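# Shut the kettle lid and leave the kettle upright

## Task

Push the kettle's lid closed until it latches with a click, keep the kettle standing upright, and finish with neither arm in contact with the kettle or with any other loose object.

## Robot and tools

Robot: two arms, left_arm and right_arm, each with a sixteen-motor hand (left_arm carries a left hand, right_arm a right hand, mirror images). Scene frame: origin at table-top height midway between the nominal bases, +x out over the table, +y toward left_arm, +z up. Calibrated bases: left_arm at (-0.024, +0.324, +0.002) m, right_arm at (-0.001, -0.315, -0.002) m. A post stands bolted to the floor behind the arms. Loose objects may occasionally get a brief external shove.

Hand point axes (right hand): +z runs along straight fingers toward the tips, +y points out of the palm face, +x crosses the palm away from the thumb. On the left hand +x points toward the thumb instead. Straight fingertips reach about 0.157 m beyond the hand point along +z. A rigid mast at the wrist on the palm side can strike objects.

The 48-number row (used by execute_actions and move), one list covering both arms, every value in [-1, 1]: numbers 1-6 are left_arm dx, dy, dz, rx, ry, rz; 7-22 are the left hand's sixteen hinge goals; 23 and 24 are left current_limit and speed; 25-30 are right_arm dx, dy, dz, rx, ry, rz; 31-46 the right hand's hinge goals; 47 and 48 right current_limit and speed. Hinge order per hand: index_mcp, index_abd, index_pip, index_dip, middle_mcp, middle_abd, middle_pip, middle_dip, ring_mcp, ring_abd, ring_pip, ring_dip, thumb_cmc, thumb_axl, thumb_mcp, thumb_ipl. Results list hand readings in this same order.

Pose numbers are offsets, not poses: they are measured from the arm's current Hand target (as it stood when the action or move began), along scene-frame axes; rotation is a rotation vector applied about the Hand target position. Scale: 1.0 = 0.6 m or 180 degrees. Every row in one action is counted from that same start, and repeating an offset in a later call moves further. Send six zeros to leave an arm alone. The controller clips orientation to within 40 degrees of the measured orientation per step.

Hand numbers are absolute goal angles, scaled between each hinge's two stops; 0 is a real goal, not 'no change'. To keep a hand as it is, echo back its hand_goal, hand_current_limit and hand_speed. Straight positions: _mcp +0.75, _abd 0.00, _pip +0.58, _dip +0.70, thumb_cmc +0.71, thumb_axl +0.68, thumb_mcp +0.23, thumb_ipl +0.17; going toward -1 bends fingers toward the palm. current_limit maps -1..+1 to 0..550 mA (minimum 11 mA); speed sets the set-point rate as (speed+1)/2 of 8.5 rad/s. Defaults at start: current_limit +0.4, speed -0.6. On this left hand, middle_pip goals stop at +85.0 degrees; anything higher is treated as +85.0.

Tools:
- execute_actions(actions, cameras): actions is a list of actions, each up to 15 rows at 1/30 s per step; a short action repeats its last row until step 15. Images return only for an empty list or when cameras names them.
- move(target, speed, blend, blocking, cameras): straight-line path of each hand point toward the offset in target (one row, or up to 15 rows all counted from the same starting Hand targets). speed in m/s, 0.002 to 4.3, default 0.25 (turns up to twice that in rad/s). blend in m rounds corners; 0 stops at each target. All of a move shares a 10 s cap. Paths do not avoid obstacles or the other arm. Result adds a 'move:' line: done, off_target, moving, held or fault, plus limits (paced = pose clipped, held = steps withheld).
- wait(seconds): 0 to 3600, sends nothing new; a running move continues.
- stop(): brakes a running move.
- zoom_image(camera, region): camera is cam_high, cam_left_wrist or cam_right_wrist; region [x0, y0, x1, y1] in pixels, at most 504x504; images are 896x504.
- read_manual(section): licence text only.
- finished_scene(scene): ends the scene irreversibly; the lid must be latched and stay so with the robot clear.

Reading results: end_effector_position (m) and end_effector_quat_wxyz in the scene frame, possibly a few cm off. Hand target is the last commanded pose; the hand often rests short of it, and right_arm's elbow sags so it sits low. To undo a push, command a target back past the hand point. hand_state per motor: moving, goal, blocked, or overload. A motor drawing 495 mA or more for 5 s shuts down for 10 s. Joint torques include offsets and noise. MOTOR HOT appears at 85 C; at 100 C the arm goes limp for 30-60 s. After a HAND FAULT line, remaining calls in that reply are skipped.

Avoid: knocking the kettle over or out of the work area, slamming the lid, fast impacts, pressing far beyond contact, letting anything drop, and any contact or squeeze between the two hands. Press the lid gently and slowly, confirm the click and upright kettle in cam_high, then withdraw both hands before finishing.

Each tool is called as name(argument=value, ...), one argument or row to a line, values as JSON.

## Session

execute_actions(
  actions=[],
)

Scene clock: 0.00 s.
left_arm: end_effector_position=(+0.3668, +0.4027, +0.3621) hand_goal=(+0.754, +0.000, +0.576, +0.696, +0.754, +0.000, +0.576, +0.696, +0.754, +0.000, +0.576, +0.696, +0.714, +0.678, +0.226, +0.168) hand_measured=(+0.7535, +0.0007, +0.5770, +0.6958, +0.7535, +0.0007, +0.5770, +0.6971, +0.7535, -0.0008, +0.5770, +0.6958, +0.7142, +0.6777, +0.2252, +0.1681) hand_current_ma=(-5, +0, +12, +4, +27, +4, +10, +16, -13, -2, +2, -1, -18, +6, +17, -1) hand_state=(goal, goal, goal, goal, goal, goal, goal, goal, goal, goal, goal, goal, goal, goal, goal, goal) hand_current_limit=0.40 hand_speed=-0.60 end_effector_quat_wxyz=(+0.407, +0.206, +0.686, +0.567) | right_arm: end_effector_position=(+0.3481, -0.5697, +0.1707) hand_goal=(+0.754, +0.000, +0.576, +0.696, +0.754, +0.000, +0.576, +0.696, +0.754, +0.000, +0.576, +0.696, +0.714, +0.678, +0.226, +0.168) hand_measured=(+0.7535, +0.0007, +0.5770, +0.6971, +0.7523, -0.0008, +0.5770, +0.6958, +0.7523, +0.0007, +0.5770, +0.6958, +0.7142, +0.6767, +0.2262, +0.1681) hand_current_ma=(+1, -12, +5, +3, -3, +2, +1, +6, -2, +0, +1, +2, +9, -11, +1, -4) hand_state=(goal, goal, goal, goal, goal, goal, goal, goal, goal, goal, goal, goal, goal, goal, goal, goal) hand_current_limit=0.40 hand_speed=-0.60 end_effector_quat_wxyz=(+0.113, +0.978, -0.014, +0.173)
Joint positions: left_arm=[-0.193 1.039 0.499 0.502 -0.889 -0.361] | right_arm=[-0.437 1.211 0.89 -0.841 0.081 1.189]
Joint velocities: within noise
Joint torques (N m): no reading
Motor temperatures (°C): left_arm=[33 33 30 27 29 29] | right_arm=[31 28 28 27 27 26]
Heat: left arm: hottest waist 33 °C; right arm: hottest waist 31 °C.
Hand target: left_arm +0.3692, +0.4021, +0.3784; +0.421, +0.193, +0.680, +0.568 | right_arm +0.3560, -0.5730, +0.1836; +0.119, +0.975, -0.014, +0.187

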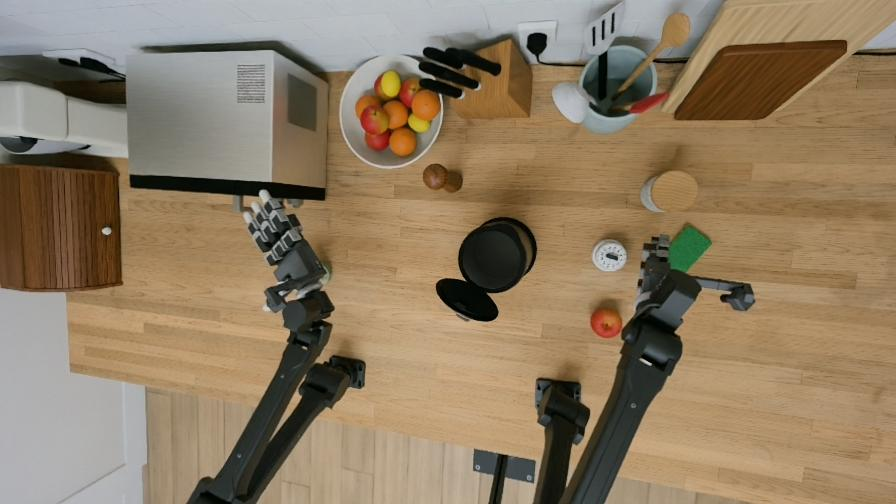

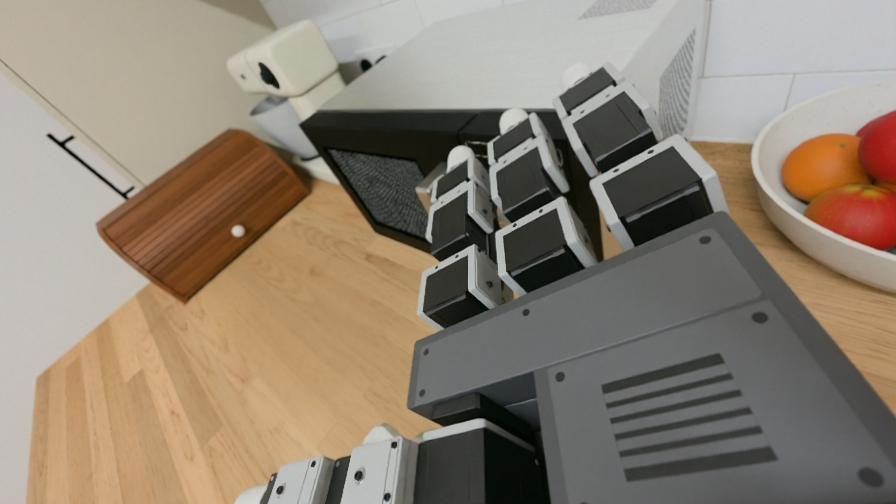

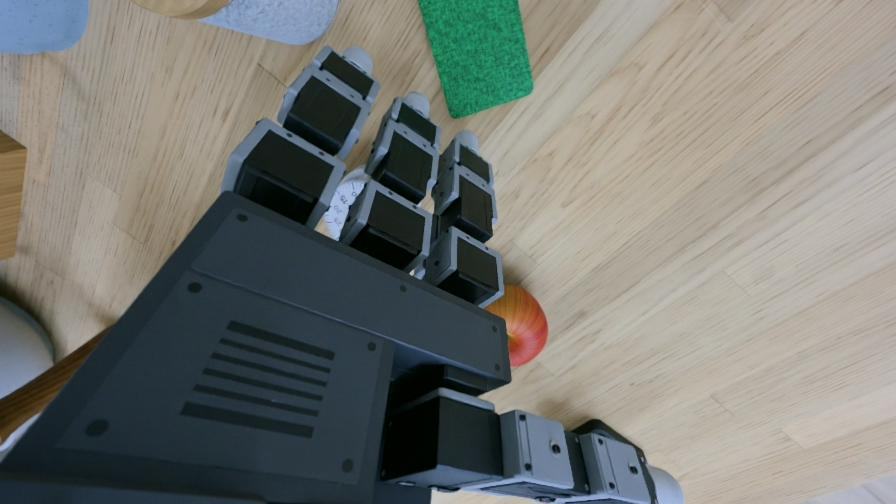

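zoom_image(
  camera="cam_high",
  region=[380, 170, 640, 380],
)

zoom_image(
  camera="cam_high",
  region=[200, 150, 700, 504],
)

Scaled by 1.938 from the camera's image (finer frame: 1280x720).

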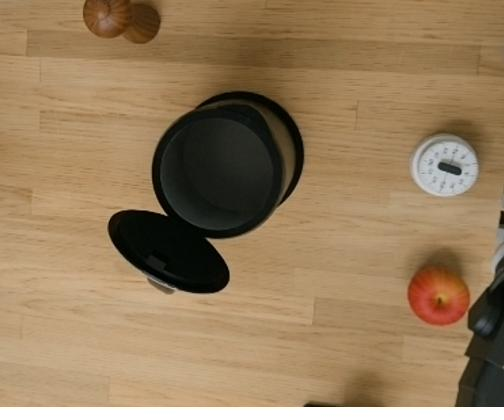

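Scaled by 1.008 from the camera's image (finer frame: 1280x720).

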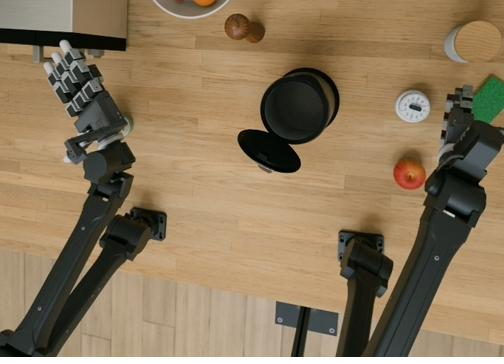

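zoom_image(
  camera="cam_high",
  region=[425, 205, 555, 335],
)

zoom_image(
  camera="cam_high",
  region=[560, 140, 780, 350],
)

Scaled by 3.877 from the camera's image (finer frame: 1280x720).

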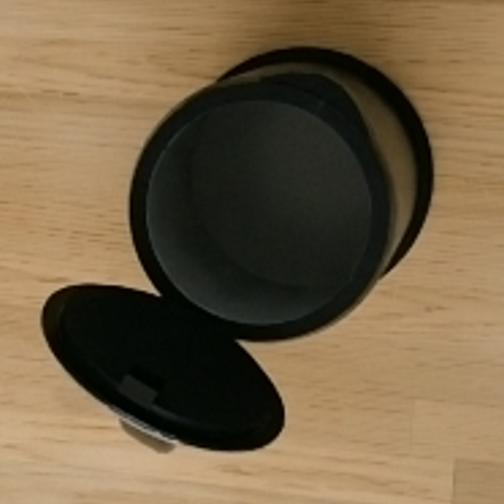

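Scaled by 2.291 from the camera's image (finer frame: 1280x720).

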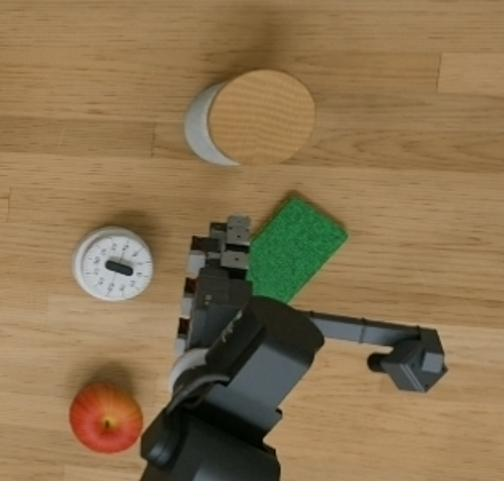

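zoom_image(
  camera="cam_right_wrist",
  region=[0, 100, 300, 500],
)

Scaled by 1.260 from the camera's image (finer frame: 1280x720).

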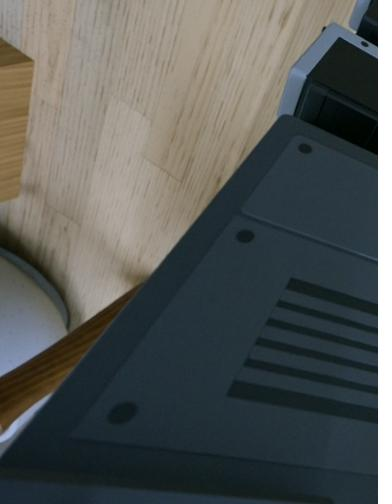

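move(
  target=[-0.282,-0.537,0.236,0,0,-0.667,0.754,0,0.576,0.696,0.754,0,0.576,0.696,0.754,0,0.576,0.696,0.714,0.678,0.226,0.168,0.4,-0.6,0,0,0,0,0,0,0.754,0,0.576,0.696,0.754,0,0.576,0.696,0.754,0,0.576,0.696,0.714,0.678,0.226,0.168,0.4,-0.6],
  speed=0.4,
  cameras=["all"],
)

Scene clock: 103.67 s.
left_arm: end_effector_position=(+0.2077, +0.0810, +0.4747) hand_goal=(+0.754, +0.000, +0.576, +0.696, +0.754, +0.000, +0.576, +0.696, +0.754, +0.000, +0.576, +0.696, +0.714, +0.678, +0.226, +0.168) hand_measured=(+0.7643, +0.0007, +0.5770, +0.6971, +0.7655, +0.0007, +0.5770, +0.6958, +0.7655, +0.0007, +0.5757, +0.6958, +0.7230, +0.6767, +0.2262, +0.1672) hand_current_ma=(+9, -12, +8, -6, +21, +2, +2, -2, -4, +9, +15, +7, -8, +5, +7, -9) hand_state=(goal, goal, goal, goal, goal, goal, goal, goal, goal, goal, goal, goal, goal, goal, goal, goal) hand_current_limit=0.40 hand_speed=-0.60 end_effector_quat_wxyz=(+0.682, +0.695, +0.205, -0.100) | right_arm: end_effector_position=(+0.3481, -0.5697, +0.1707) hand_goal=(+0.754, +0.000, +0.576, +0.696, +0.754, +0.000, +0.576, +0.696, +0.754, +0.000, +0.576, +0.696, +0.714, +0.678, +0.226, +0.168) hand_measured=(+0.7535, +0.0007, +0.5770, +0.6958, +0.7535, +0.0007, +0.5770, +0.6958, +0.7535, -0.0008, +0.5770, +0.6958, +0.7142, +0.6777, +0.2232, +0.1672) hand_current_ma=(+4, -7, +3, +7, -3, +3, -5, +8, -2, -6, +4, +4, +3, -7, -5, -4) hand_state=(goal, goal, goal, goal, goal, goal, goal, goal, goal, goal, goal, goal, goal, goal, goal, goal) hand_current_limit=0.40 hand_speed=-0.60 end_effector_quat_wxyz=(+0.113, +0.978, -0.014, +0.173)
Joint positions: left_arm=[-0.423 0.48 0.624 -0.23 0.965 -0.361] | right_arm=[-0.437 1.211 0.89 -0.841 0.081 1.189]
Joint torques (N m): left_arm=[-1.03 0.56 15.95 3.56 0.16 0.01] | right_arm=[-0.91 -7.65 9.62 1.33 0.2 -0.07]
Motor temperatures (°C): left_arm=[33 33 44 28 28 29] | right_arm=[31 29 38 27 27 26]
Heat: left arm: hottest elbow 44 °C; right arm: hottest elbow 38 °C.
Hand target: left_arm +0.2000, +0.0800, +0.5200; +0.703, +0.685, +0.173, -0.081 | right_arm +0.3560, -0.5730, +0.1836; +0.119, +0.975, -0.014, +0.187
Off the commanded pose: left_arm 0.046 m, 5 deg | right_arm 0.015 m, 2 deg.
move: off_target (left_arm)

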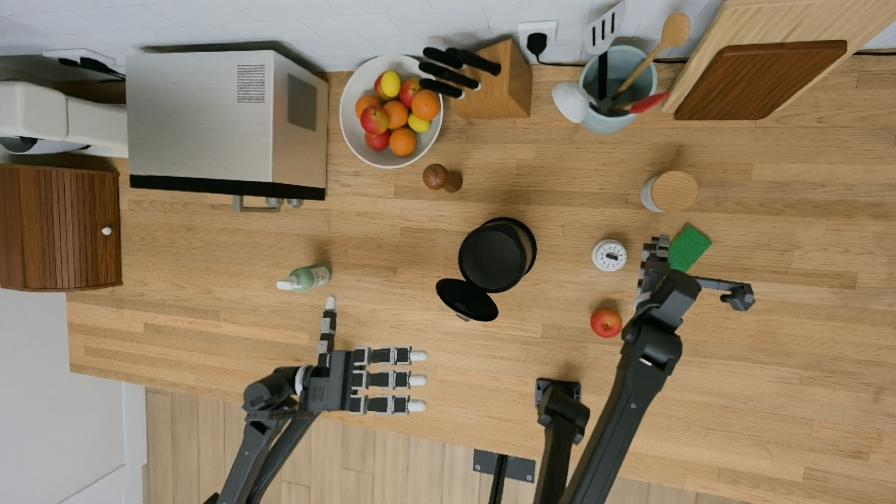

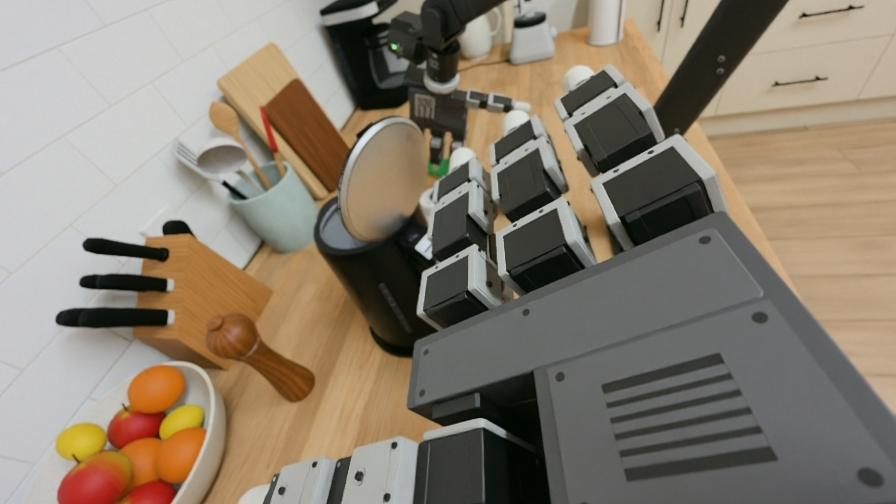

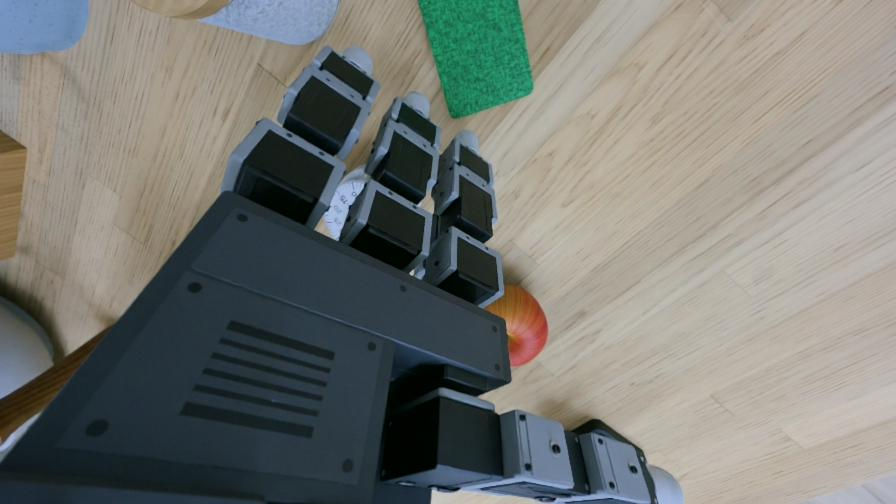

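zoom_image(
  camera="cam_left_wrist",
  region=[280, 90, 480, 370],
)

Scaled by 1.800 from the camera's image (finer frame: 1280x720).

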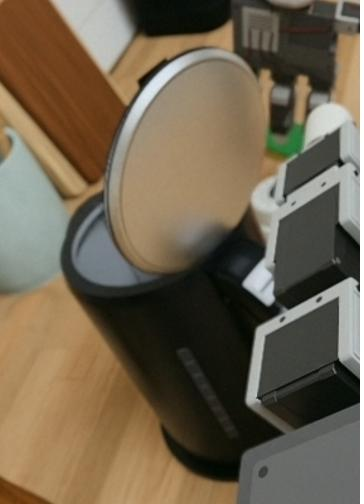

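move(
  target=[0,-0.1,-0.02,0.458,0.218,0.155,-0.479,0,-0.664,0.261,-0.479,0,-0.664,0.261,-0.479,0,-0.664,0.261,0.714,0.678,0.226,0.168,0.5,-0.6,0,0,0,0,0,0,0.754,0,0.576,0.696,0.754,0,0.576,0.696,0.754,0,0.576,0.696,0.714,0.678,0.226,0.168,0.4,-0.6],
  speed=0.35,
  cameras=["cam_high","cam_left_wrist"],
)

Scene clock: 190.37 s.
left_arm: end_effector_position=(+0.2024, +0.0199, +0.4821) hand_goal=(-0.478, +0.000, -0.664, +0.262, -0.478, +0.000, -0.664, +0.262, -0.478, +0.000, -0.664, +0.262, +0.714, +0.678, +0.226, +0.168) hand_measured=(-0.4706, -0.0008, -0.6664, +0.2550, -0.4706, -0.0008, -0.6690, +0.2550, -0.4706, -0.0008, -0.6677, +0.2562, +0.7230, +0.6767, +0.2232, +0.1681) hand_current_ma=(-2, -7, +2, -1, -3, +9, +20, -6, +3, -12, +2, -2, +2, -3, +8, -1) hand_state=(goal, goal, goal, goal, goal, goal, goal, goal, goal, goal, goal, goal, goal, goal, goal, goal) hand_current_limit=0.50 hand_speed=-0.60 end_effector_quat_wxyz=(+0.199, +0.837, +0.510, +0.011) | right_arm: end_effector_position=(+0.3481, -0.5697, +0.1707) hand_goal=(+0.754, +0.000, +0.576, +0.696, +0.754, +0.000, +0.576, +0.696, +0.754, +0.000, +0.576, +0.696, +0.714, +0.678, +0.226, +0.168) hand_measured=(+0.7535, +0.0007, +0.5770, +0.6958, +0.7535, +0.0007, +0.5770, +0.6958, +0.7535, +0.0007, +0.5770, +0.6958, +0.7142, +0.6777, +0.2232, +0.1681) hand_current_ma=(+5, -8, +5, +11, -6, +5, -1, +6, -7, -1, +4, +1, +6, -10, +1, -7) hand_state=(goal, goal, goal, goal, goal, goal, goal, goal, goal, goal, goal, goal, goal, goal, goal, goal) hand_current_limit=0.40 hand_speed=-0.60 end_effector_quat_wxyz=(+0.113, +0.978, -0.014, +0.173)
Joint positions: left_arm=[-1.107 1.059 1.578 -1.693 -0.07 -0.656] | right_arm=[-0.437 1.211 0.89 -0.841 0.081 1.189]
Joint torques (N m): left_arm=[-0.97 -3.78 13.67 1.14 -0.4 -0.15] | right_arm=[-0.91 -7.65 9.62 1.33 0.2 -0.07]
Motor temperatures (°C): left_arm=[33 32 67 29 28 29] | right_arm=[31 29 40 27 27 26]
Heat: left arm: hottest elbow 67 °C; right arm: hottest elbow 40 °C.
Hand target: left_arm +0.1999, +0.0200, +0.5081; +0.000, +0.848, +0.530, -0.001 | right_arm +0.3560, -0.5730, +0.1836; +0.119, +0.975, -0.014, +0.187
Off the commanded pose: left_arm 0.026 m, 23 deg | right_arm 0.015 m, 2 deg.
joint sent to its limit (left arm) — joint 4 (wrist pitch), lower limit. The joint targets are off in orientation, not in position.
move: off_target (left_arm)

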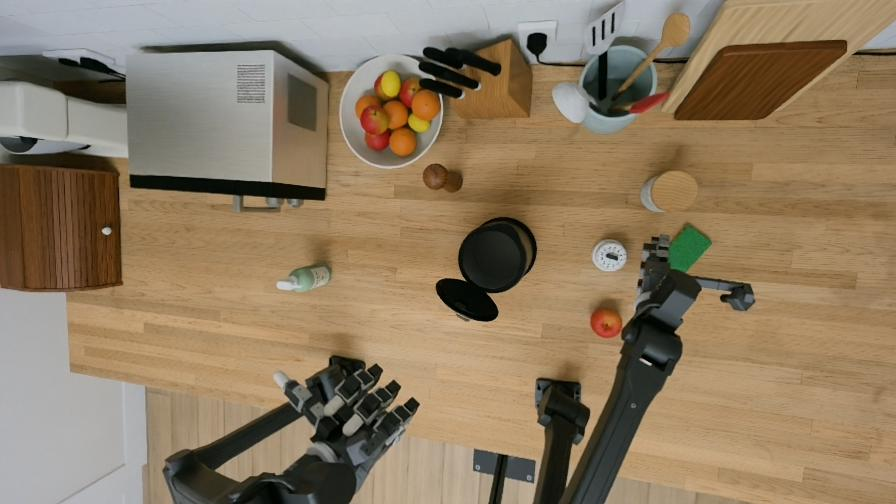

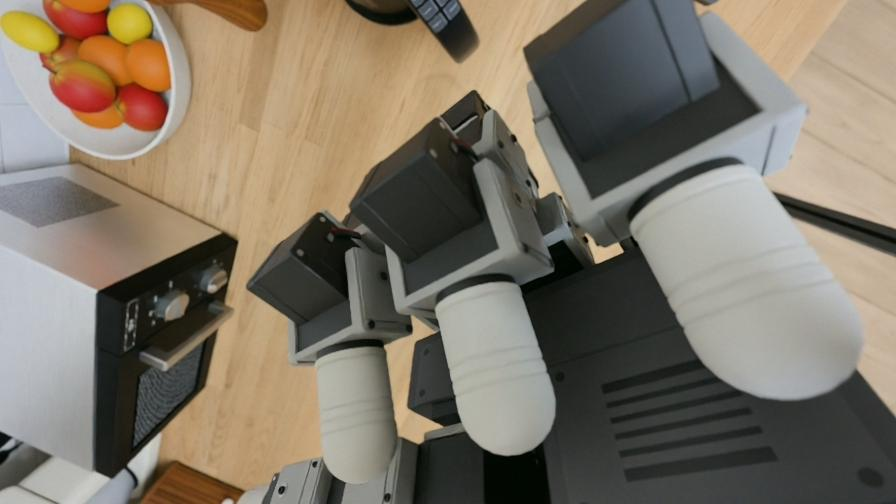

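move(
  target=[0.1,-0.142,-0.255,0,0,0,-0.478,0,-0.664,0.262,-0.478,0,-0.664,0.262,-0.478,0,-0.664,0.262,0.714,0.678,0.226,0.168,0.5,-0.6,0,0,0,0,0,0,0.754,0,0.576,0.696,0.754,0,0.576,0.696,0.754,0,0.576,0.696,0.714,0.678,0.226,0.168,0.4,-0.6],
  speed=0.3,
  cameras=["cam_high","cam_left_wrist"],
)

Scene clock: 201.37 s.
left_arm: end_effector_position=(+0.2561, -0.0643, +0.3292) hand_goal=(-0.478, +0.000, -0.664, +0.262, -0.478, +0.000, -0.664, +0.262, -0.478, +0.000, -0.664, +0.262, +0.714, +0.678, +0.226, +0.168) hand_measured=(-0.4694, -0.0008, -0.6574, +0.2575, -0.4670, +0.0007, -0.6574, +0.2562, -0.4670, -0.0008, -0.6587, +0.2562, +0.7092, +0.6767, +0.2222, +0.1681) hand_current_ma=(+0, -12, +17, +6, +17, +13, +15, +12, +16, +5, -7, -3, -9, -8, +18, +2) hand_state=(goal, goal, goal, goal, goal, goal, goal, goal, goal, goal, goal, goal, goal, goal, goal, goal) hand_current_limit=0.50 hand_speed=-0.60 end_effector_quat_wxyz=(+0.015, +0.846, +0.533, +0.006) | right_arm: end_effector_position=(+0.3481, -0.5697, +0.1707) hand_goal=(+0.754, +0.000, +0.576, +0.696, +0.754, +0.000, +0.576, +0.696, +0.754, +0.000, +0.576, +0.696, +0.714, +0.678, +0.226, +0.168) hand_measured=(+0.7523, +0.0007, +0.5757, +0.6958, +0.7535, -0.0008, +0.5770, +0.6971, +0.7535, -0.0008, +0.5770, +0.6958, +0.7142, +0.6767, +0.2232, +0.1681) hand_current_ma=(+2, -7, +5, +12, -5, +1, +1, +4, -5, -5, -2, +4, +7, -9, +1, -2) hand_state=(goal, goal, goal, goal, goal, goal, goal, goal, goal, goal, goal, goal, goal, goal, goal, goal) hand_current_limit=0.40 hand_speed=-0.60 end_effector_quat_wxyz=(+0.113, +0.978, -0.014, +0.173)
Joint positions: left_arm=[-1.055 1.427 1.578 -1.693 -0.014 -0.648] | right_arm=[-0.437 1.211 0.89 -0.841 0.081 1.189]
Joint torques (N m): left_arm=[0.56 -9.93 12.72 0.39 -0.08 0.1] | right_arm=[-0.91 -7.71 9.62 1.32 0.2 -0.08]
Motor temperatures (°C): left_arm=[33 33 66 29 28 29] | right_arm=[31 29 40 27 27 26]
Heat: left arm: hottest elbow 66 °C; right arm: hottest elbow 40 °C.
Hand target: left_arm +0.2598, -0.0652, +0.3552; +0.000, +0.848, +0.530, -0.001 | right_arm +0.3560, -0.5730, +0.1836; +0.119, +0.975, -0.014, +0.187
Off the commanded pose: left_arm 0.026 m, 2 deg | right_arm 0.015 m, 2 deg.
joint sent to its limit (left arm) — joint 4 (wrist pitch), lower limit. The joint targets are off in orientation, not in position.
move: off_target (left_arm)

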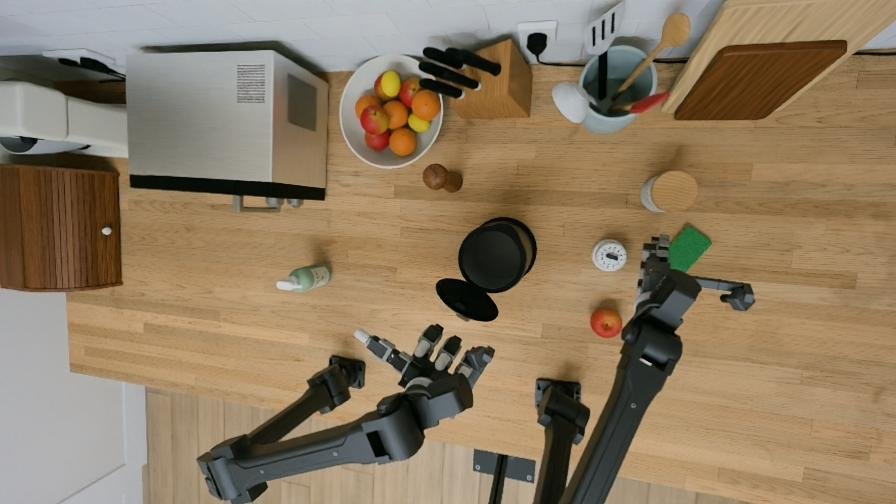

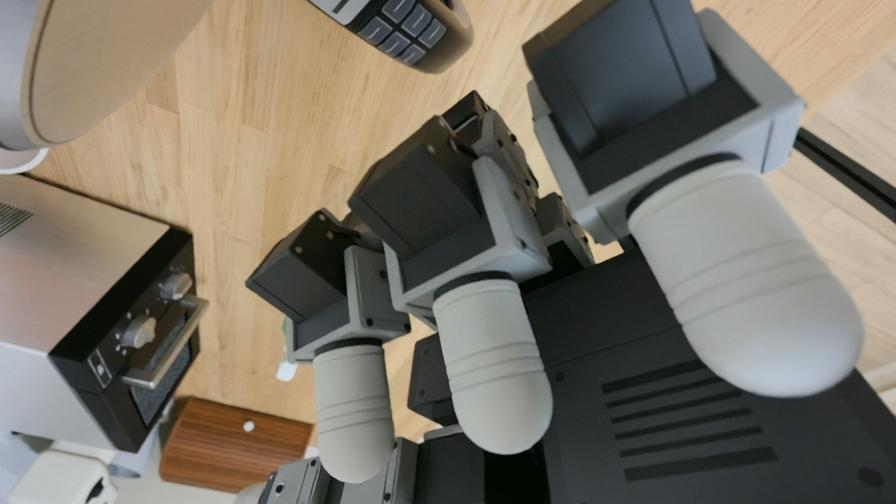

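move(
  target=[0.156,-0.08,0.025,0,0,0,-0.478,0,-0.664,0.262,-0.478,0,-0.664,0.262,-0.478,0,-0.664,0.262,0.714,0.678,0.226,0.168,0.5,-0.6,0,0,0,0,0,0,0.754,0,0.576,0.696,0.754,0,0.576,0.696,0.754,0,0.576,0.696,0.714,0.678,0.226,0.168,0.4,-0.6],
  speed=0.1,
  cameras=["cam_high","cam_left_wrist"],
)

Scene clock: 214.73 s.
left_arm: end_effector_position=(+0.3436, -0.1058, +0.3449) hand_goal=(-0.478, +0.000, -0.664, +0.262, -0.478, +0.000, -0.664, +0.262, -0.478, +0.000, -0.664, +0.262, +0.714, +0.678, +0.226, +0.168) hand_measured=(-0.4730, -0.0008, -0.6677, +0.2562, -0.4694, -0.0008, -0.6625, +0.2562, -0.4670, -0.0008, -0.6574, +0.2550, +0.7180, +0.6777, +0.2222, +0.1672) hand_current_ma=(-27, -13, +6, -13, +11, +5, +1, -14, +6, -8, +16, +3, +18, -3, -6, +8) hand_state=(goal, goal, goal, goal, goal, goal, goal, goal, goal, goal, goal, goal, goal, goal, goal, goal) hand_current_limit=0.50 hand_speed=-0.60 end_effector_quat_wxyz=(+0.039, +0.845, +0.534, +0.008) | right_arm: end_effector_position=(+0.3481, -0.5697, +0.1707) hand_goal=(+0.754, +0.000, +0.576, +0.696, +0.754, +0.000, +0.576, +0.696, +0.754, +0.000, +0.576, +0.696, +0.714, +0.678, +0.226, +0.168) hand_measured=(+0.7535, -0.0008, +0.5770, +0.6958, +0.7535, +0.0007, +0.5770, +0.6958, +0.7535, +0.0007, +0.5770, +0.6958, +0.7142, +0.6767, +0.2232, +0.1681) hand_current_ma=(+2, -6, +14, +8, -4, +4, -3, +1, -8, +4, -2, +5, +6, -14, -2, -5) hand_state=(goal, goal, goal, goal, goal, goal, goal, goal, goal, goal, goal, goal, goal, goal, goal, goal) hand_current_limit=0.40 hand_speed=-0.60 end_effector_quat_wxyz=(+0.113, +0.978, -0.014, +0.173)
Joint positions: left_arm=[-0.938 1.618 1.826 -1.701 -0.014 -0.534] | right_arm=[-0.437 1.211 0.89 -0.841 0.081 1.189]
Joint torques (N m): left_arm=[0.5 -10.81 14.19 0.83 -0.23 0.17] | right_arm=[-0.97 -7.65 9.61 1.32 0.21 -0.08]
Motor temperatures (°C): left_arm=[33 33 64 28 28 29] | right_arm=[30 29 40 27 27 26]
Heat: left arm: hottest elbow 64 °C; right arm: hottest elbow 40 °C.
Hand target: left_arm +0.3536, -0.1132, +0.3702; +0.000, +0.848, +0.530, -0.001 | right_arm +0.3560, -0.5730, +0.1836; +0.119, +0.975, -0.014, +0.187
Off the commanded pose: left_arm 0.028 m, 5 deg | right_arm 0.015 m, 2 deg.
joint sent to its limit (left arm) — joint 4 (wrist pitch), lower limit. The joint targets are off in orientation, not in position.
move: off_target (left_arm)

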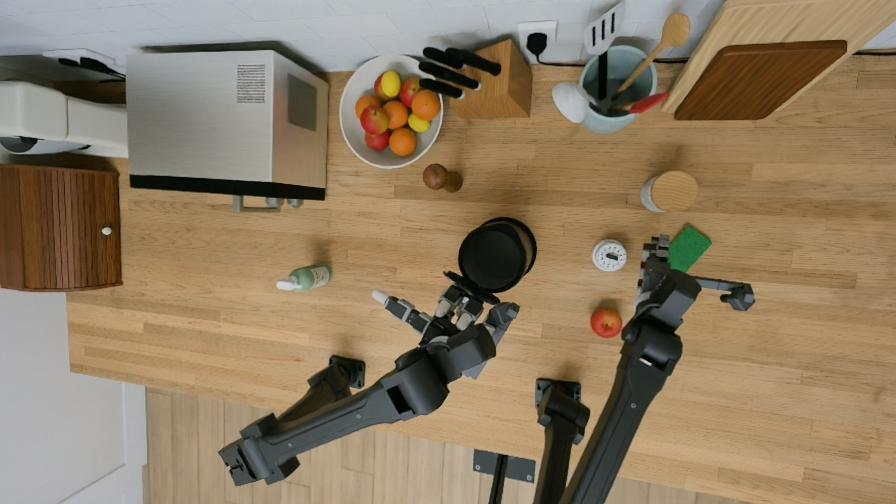

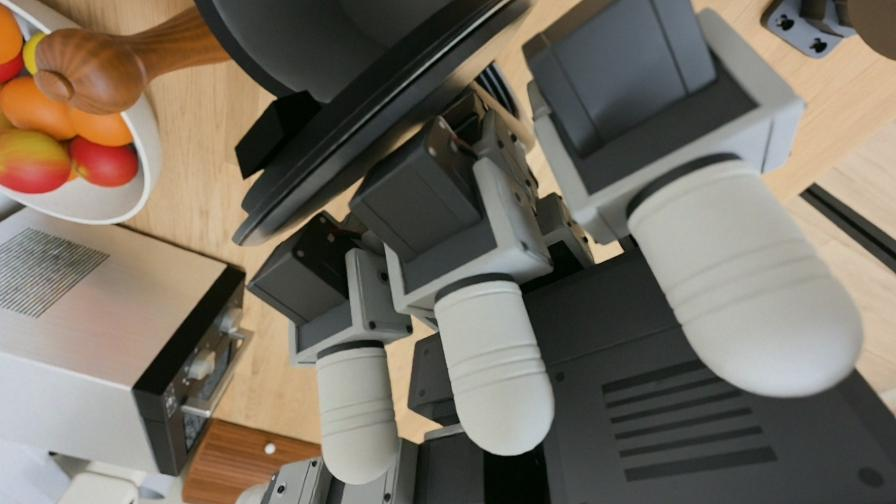

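move(
  target=[
    [0.075,-0.037,-0.022,0,0,0,-0.478,0,-0.664,0.262,-0.478,0,-0.664,0.262,-0.478,0,-0.664,0.262,0.714,0.678,0.226,0.168,0.5,-0.6,0,0,0,0,0,0,0.754,0,0.576,0.696,0.754,0,0.576,0.696,0.754,0,0.576,0.696,0.714,0.678,0.226,0.168,0.4,-0.6],
    [0.128,-0.063,-0.07,0,0,0,-0.478,0,-0.664,0.262,-0.478,0,-0.664,0.262,-0.478,0,-0.664,0.262,0.714,0.678,0.226,0.168,0.5,-0.6,0,0,0,0,0,0,0.754,0,0.576,0.696,0.754,0,0.576,0.696,0.754,0,0.576,0.696,0.714,0.678,0.226,0.168,0.4,-0.6],
  ],
  speed=0.08,
  blend=0.015,
  cameras=["cam_high","cam_left_wrist"],
)

Scene clock: 222.77 s.
left_arm: end_effector_position=(+0.4188, -0.1464, +0.3135) hand_goal=(-0.478, +0.000, -0.664, +0.262, -0.478, +0.000, -0.664, +0.262, -0.478, +0.000, -0.664, +0.262, +0.714, +0.678, +0.226, +0.168) hand_measured=(-0.4802, +0.0007, -0.6677, +0.2562, -0.4730, -0.0008, -0.6574, +0.2562, -0.4670, -0.0008, -0.6574, +0.2562, +0.7180, +0.6767, +0.2222, +0.1672) hand_current_ma=(-10, -19, -3, -13, +4, +7, +1, -23, -1, -8, +16, +0, -2, +9, -7, -5) hand_state=(goal, goal, goal, goal, goal, goal, goal, goal, goal, goal, goal, goal, goal, goal, goal, goal) hand_current_limit=0.50 hand_speed=-0.60 end_effector_quat_wxyz=(+0.033, +0.847, +0.530, +0.010) | right_arm: end_effector_position=(+0.3481, -0.5697, +0.1707) hand_goal=(+0.754, +0.000, +0.576, +0.696, +0.754, +0.000, +0.576, +0.696, +0.754, +0.000, +0.576, +0.696, +0.714, +0.678, +0.226, +0.168) hand_measured=(+0.7535, -0.0008, +0.5770, +0.6958, +0.7535, +0.0007, +0.5757, +0.6958, +0.7535, +0.0007, +0.5770, +0.6958, +0.7142, +0.6777, +0.2242, +0.1681) hand_current_ma=(+2, -4, +2, +9, -8, +3, -2, +4, -3, +3, -2, -2, +13, -10, -7, -3) hand_state=(goal, goal, goal, goal, goal, goal, goal, goal, goal, goal, goal, goal, goal, goal, goal, goal) hand_current_limit=0.40 hand_speed=-0.60 end_effector_quat_wxyz=(+0.113, +0.978, -0.014, +0.173)
Joint positions: left_arm=[-0.868 1.834 2.032 -1.701 -0.012 -0.455] | right_arm=[-0.437 1.211 0.89 -0.841 0.081 1.189]
Joint torques (N m): left_arm=[0.73 -12.86 13.33 0.81 -0.02 0.13] | right_arm=[-0.91 -7.71 9.59 1.33 0.2 -0.07]
Motor temperatures (°C): left_arm=[33 34 63 28 28 29] | right_arm=[30 29 41 27 27 26]
Heat: left arm: hottest elbow 63 °C; right arm: hottest elbow 41 °C.
Hand target: left_arm +0.4302, -0.1511, +0.3281; +0.000, +0.848, +0.530, -0.001 | right_arm +0.3560, -0.5730, +0.1836; +0.119, +0.975, -0.014, +0.187
Off the commanded pose: left_arm 0.019 m, 4 deg | right_arm 0.015 m, 2 deg.
joint sent to its limit (left arm) — joint 4 (wrist pitch), lower limit. The joint targets are off in orientation, not in position.
move: off_target (left_arm)

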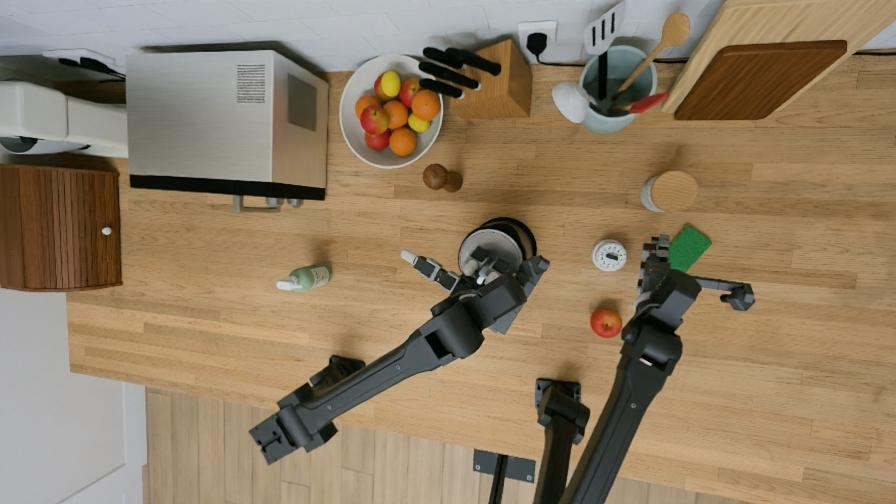

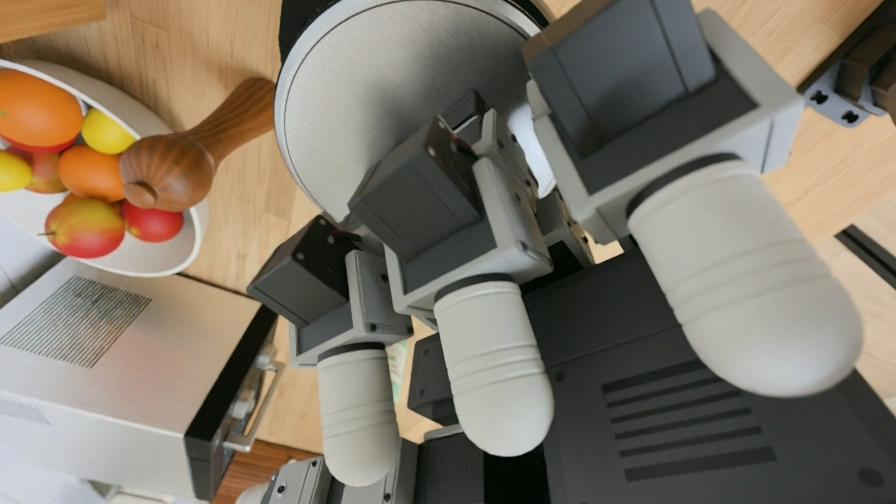

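move(
  target=[0.033,-0.016,-0.075,0,0,0,-0.478,0,-0.664,0.262,-0.478,0,-0.664,0.262,-0.478,0,-0.664,0.262,0.714,0.678,0.226,0.168,0.5,-0.6,0,0,0,0,0,0,0.754,0,0.576,0.696,0.754,0,0.576,0.696,0.754,0,0.576,0.696,0.714,0.678,0.226,0.168,0.4,-0.6],
  speed=0.06,
  cameras=["cam_high","cam_left_wrist"],
)

Scene clock: 228.90 s.
left_arm: end_effector_position=(+0.4352, -0.1557, +0.3062) hand_goal=(-0.478, +0.000, -0.664, +0.262, -0.478, +0.000, -0.664, +0.262, -0.478, +0.000, -0.664, +0.262, +0.714, +0.678, +0.226, +0.168) hand_measured=(-0.4983, -0.0008, -0.6600, +0.2575, -0.4899, +0.0007, -0.6574, +0.2575, -0.4670, -0.0008, -0.6587, +0.2575, +0.7180, +0.6777, +0.2222, +0.1681) hand_current_ma=(-32, +1, -5, -14, -6, +5, -1, +0, -6, +3, +9, -7, -7, -9, +7, +1) hand_state=(blocked, goal, goal, goal, goal, goal, goal, goal, goal, goal, goal, goal, goal, goal, goal, goal) hand_current_limit=0.50 hand_speed=-0.60 end_effector_quat_wxyz=(+0.035, +0.846, +0.532, +0.009) | right_arm: end_effector_position=(+0.3481, -0.5697, +0.1707) hand_goal=(+0.754, +0.000, +0.576, +0.696, +0.754, +0.000, +0.576, +0.696, +0.754, +0.000, +0.576, +0.696, +0.714, +0.678, +0.226, +0.168) hand_measured=(+0.7535, -0.0008, +0.5770, +0.6958, +0.7535, -0.0008, +0.5770, +0.6958, +0.7535, -0.0008, +0.5770, +0.6958, +0.7142, +0.6767, +0.2232, +0.1681) hand_current_ma=(+3, -6, +9, +5, -6, +4, -1, +6, +1, +3, +1, +4, +9, -10, -3, -7) hand_state=(goal, goal, goal, goal, goal, goal, goal, goal, goal, goal, goal, goal, goal, goal, goal, goal) hand_current_limit=0.40 hand_speed=-0.60 end_effector_quat_wxyz=(+0.113, +0.978, -0.014, +0.173)
Joint positions: left_arm=[-0.855 1.884 2.085 -1.701 -0.009 -0.447] | right_arm=[-0.437 1.211 0.89 -0.841 0.081 1.189]
Joint torques (N m): left_arm=[1.08 -10.7 11.25 0.84 0.16 0.18] | right_arm=[-0.97 -7.71 9.62 1.33 0.2 -0.07]
Motor temperatures (°C): left_arm=[33 34 63 28 28 29] | right_arm=[30 29 41 27 27 26]
Heat: left arm: hottest elbow 63 °C; right arm: hottest elbow 41 °C.
Hand target: left_arm +0.4501, -0.1607, +0.2830; +0.000, +0.848, +0.530, -0.001 | right_arm +0.3560, -0.5730, +0.1836; +0.119, +0.975, -0.014, +0.187
Off the commanded pose: left_arm 0.028 m, 4 deg | right_arm 0.015 m, 2 deg.
joint sent to its limit (left arm) — joint 4 (wrist pitch), lower limit. The joint targets still meet the commanded pose.
move: off_target (left_arm)

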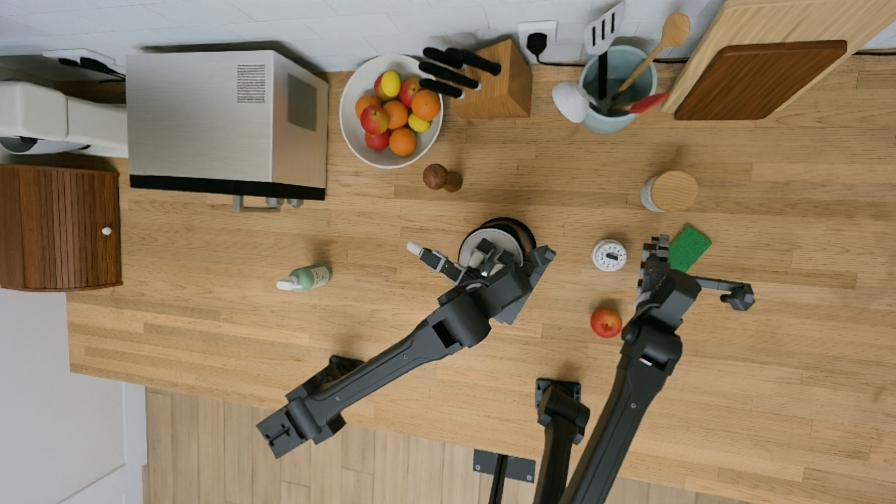

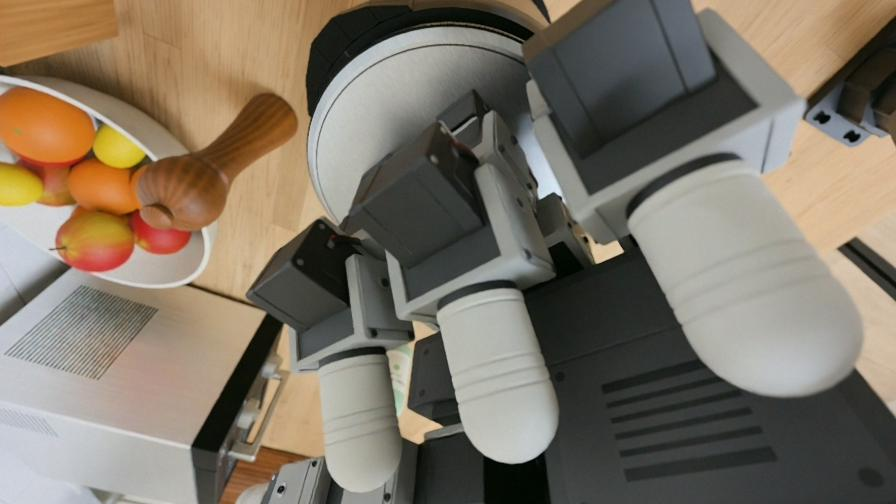

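zoom_image(
  camera="cam_high",
  region=[425, 205, 555, 335],
)

zoom_image(
  camera="cam_left_wrist",
  region=[280, 0, 600, 260],
)

Scaled by 3.877 from the camera's image (finer frame: 1280x720).

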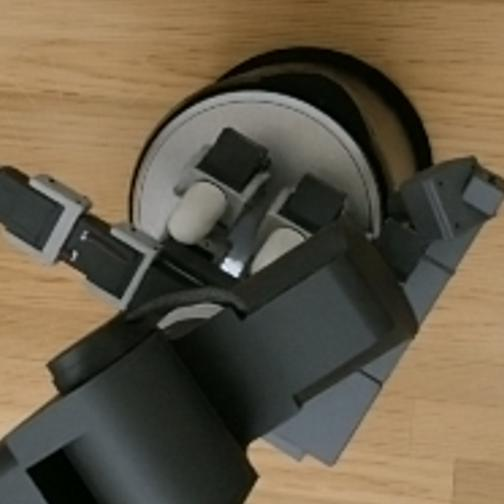

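Scaled by 1.575 from the camera's image (finer frame: 1280x720).

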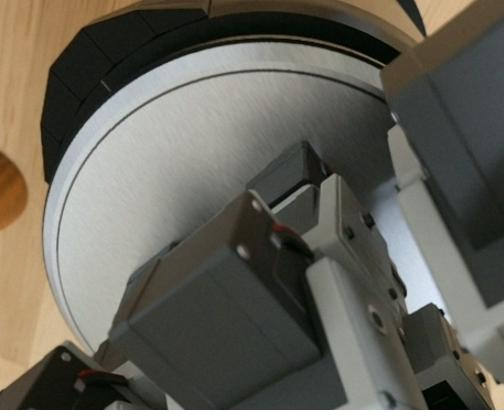

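move(
  target=[0.012,-0.006,-0.04,0,0,0,-0.478,0,-0.664,0.262,-0.478,0,-0.664,0.262,-0.478,0,-0.664,0.262,0.714,0.678,0.226,0.168,0.6,-0.6,0,0,0,0,0,0,0.754,0,0.576,0.696,0.754,0,0.576,0.696,0.754,0,0.576,0.696,0.714,0.678,0.226,0.168,0.4,-0.6],
  speed=0.05,
  cameras=["cam_high","cam_left_wrist"],
)

Scene clock: 244.80 s.
left_arm: end_effector_position=(+0.4406, -0.1588, +0.3034) hand_goal=(-0.478, +0.000, -0.664, +0.262, -0.478, +0.000, -0.664, +0.262, -0.478, +0.000, -0.664, +0.262, +0.714, +0.678, +0.226, +0.168) hand_measured=(-0.4971, +0.0007, -0.6574, +0.2575, -0.4754, +0.0007, -0.6574, +0.2575, -0.4670, -0.0008, -0.6574, +0.2562, +0.7192, +0.6777, +0.2222, +0.1672) hand_current_ma=(-16, -15, -1, -12, +13, -1, +5, +0, +11, -8, -8, +1, +1, -5, -13, +0) hand_state=(goal, goal, goal, goal, goal, goal, goal, goal, goal, goal, goal, goal, goal, goal, goal, goal) hand_current_limit=0.60 hand_speed=-0.60 end_effector_quat_wxyz=(+0.036, +0.845, +0.533, +0.007) | right_arm: end_effector_position=(+0.3481, -0.5697, +0.1707) hand_goal=(+0.754, +0.000, +0.576, +0.696, +0.754, +0.000, +0.576, +0.696, +0.754, +0.000, +0.576, +0.696, +0.714, +0.678, +0.226, +0.168) hand_measured=(+0.7535, +0.0007, +0.5770, +0.6971, +0.7535, -0.0008, +0.5770, +0.6971, +0.7535, +0.0007, +0.5770, +0.6958, +0.7142, +0.6767, +0.2232, +0.1672) hand_current_ma=(+1, -8, +6, +13, -3, +3, -2, +7, -3, +1, -2, +6, +15, -8, +1, +0) hand_state=(goal, goal, goal, goal, goal, goal, goal, goal, goal, goal, goal, goal, goal, goal, goal, goal) hand_current_limit=0.40 hand_speed=-0.60 end_effector_quat_wxyz=(+0.113, +0.978, -0.014, +0.173)
Joint positions: left_arm=[-0.851 1.901 2.103 -1.701 -0.006 -0.446] | right_arm=[-0.437 1.211 0.89 -0.841 0.081 1.189]
Joint torques (N m): left_arm=[1.2 -9.41 10.06 0.83 0.2 0.21] | right_arm=[-0.91 -7.65 9.62 1.33 0.2 -0.08]
Motor temperatures (°C): left_arm=[33 34 58 28 28 29] | right_arm=[30 29 41 27 27 26]
Heat: left arm: hottest elbow 58 °C; right arm: hottest elbow 41 °C.
Hand target: left_arm +0.4573, -0.1642, +0.2589; +0.000, +0.848, +0.530, -0.001 | right_arm +0.3560, -0.5730, +0.1836; +0.119, +0.975, -0.014, +0.187
Off the commanded pose: left_arm 0.048 m, 4 deg | right_arm 0.015 m, 2 deg.
joint sent to its limit (left arm) — joint 4 (wrist pitch), lower limit. The joint targets still meet the commanded pose.
move: off_target (left_arm)

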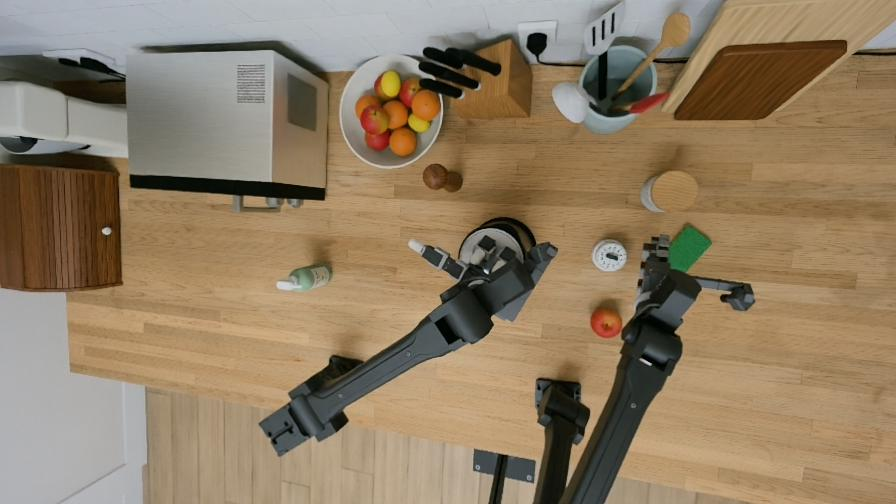

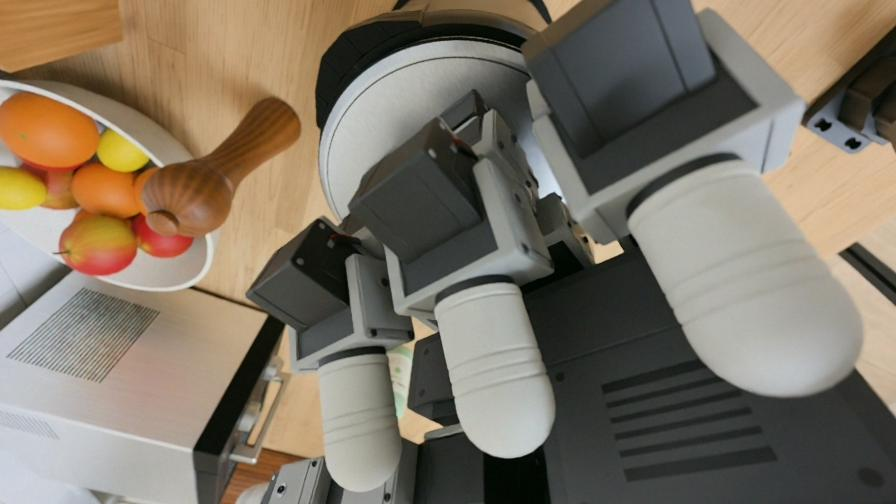

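zoom_image(
  camera="cam_high",
  region=[425, 205, 555, 335],
)

zoom_image(
  camera="cam_left_wrist",
  region=[280, 0, 600, 260],
)

Scaled by 3.877 from the camera's image (finer frame: 1280x720).

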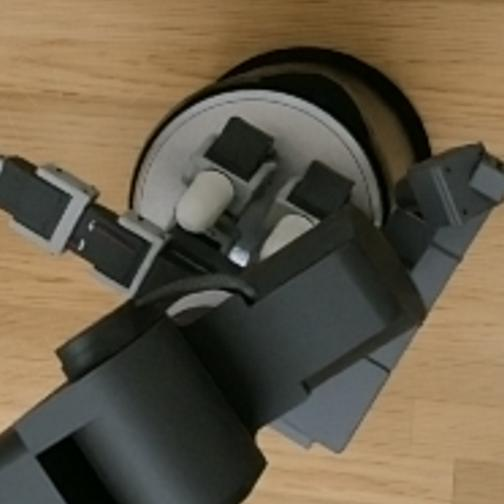

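Scaled by 1.575 from the camera's image (finer frame: 1280x720).

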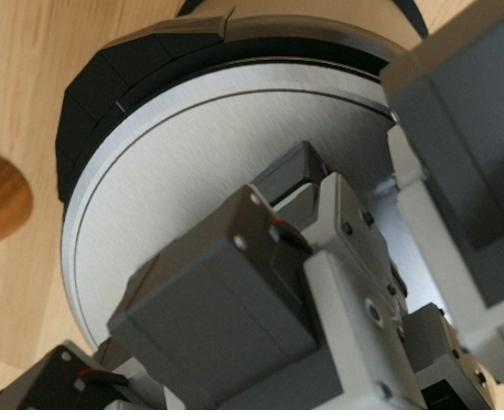

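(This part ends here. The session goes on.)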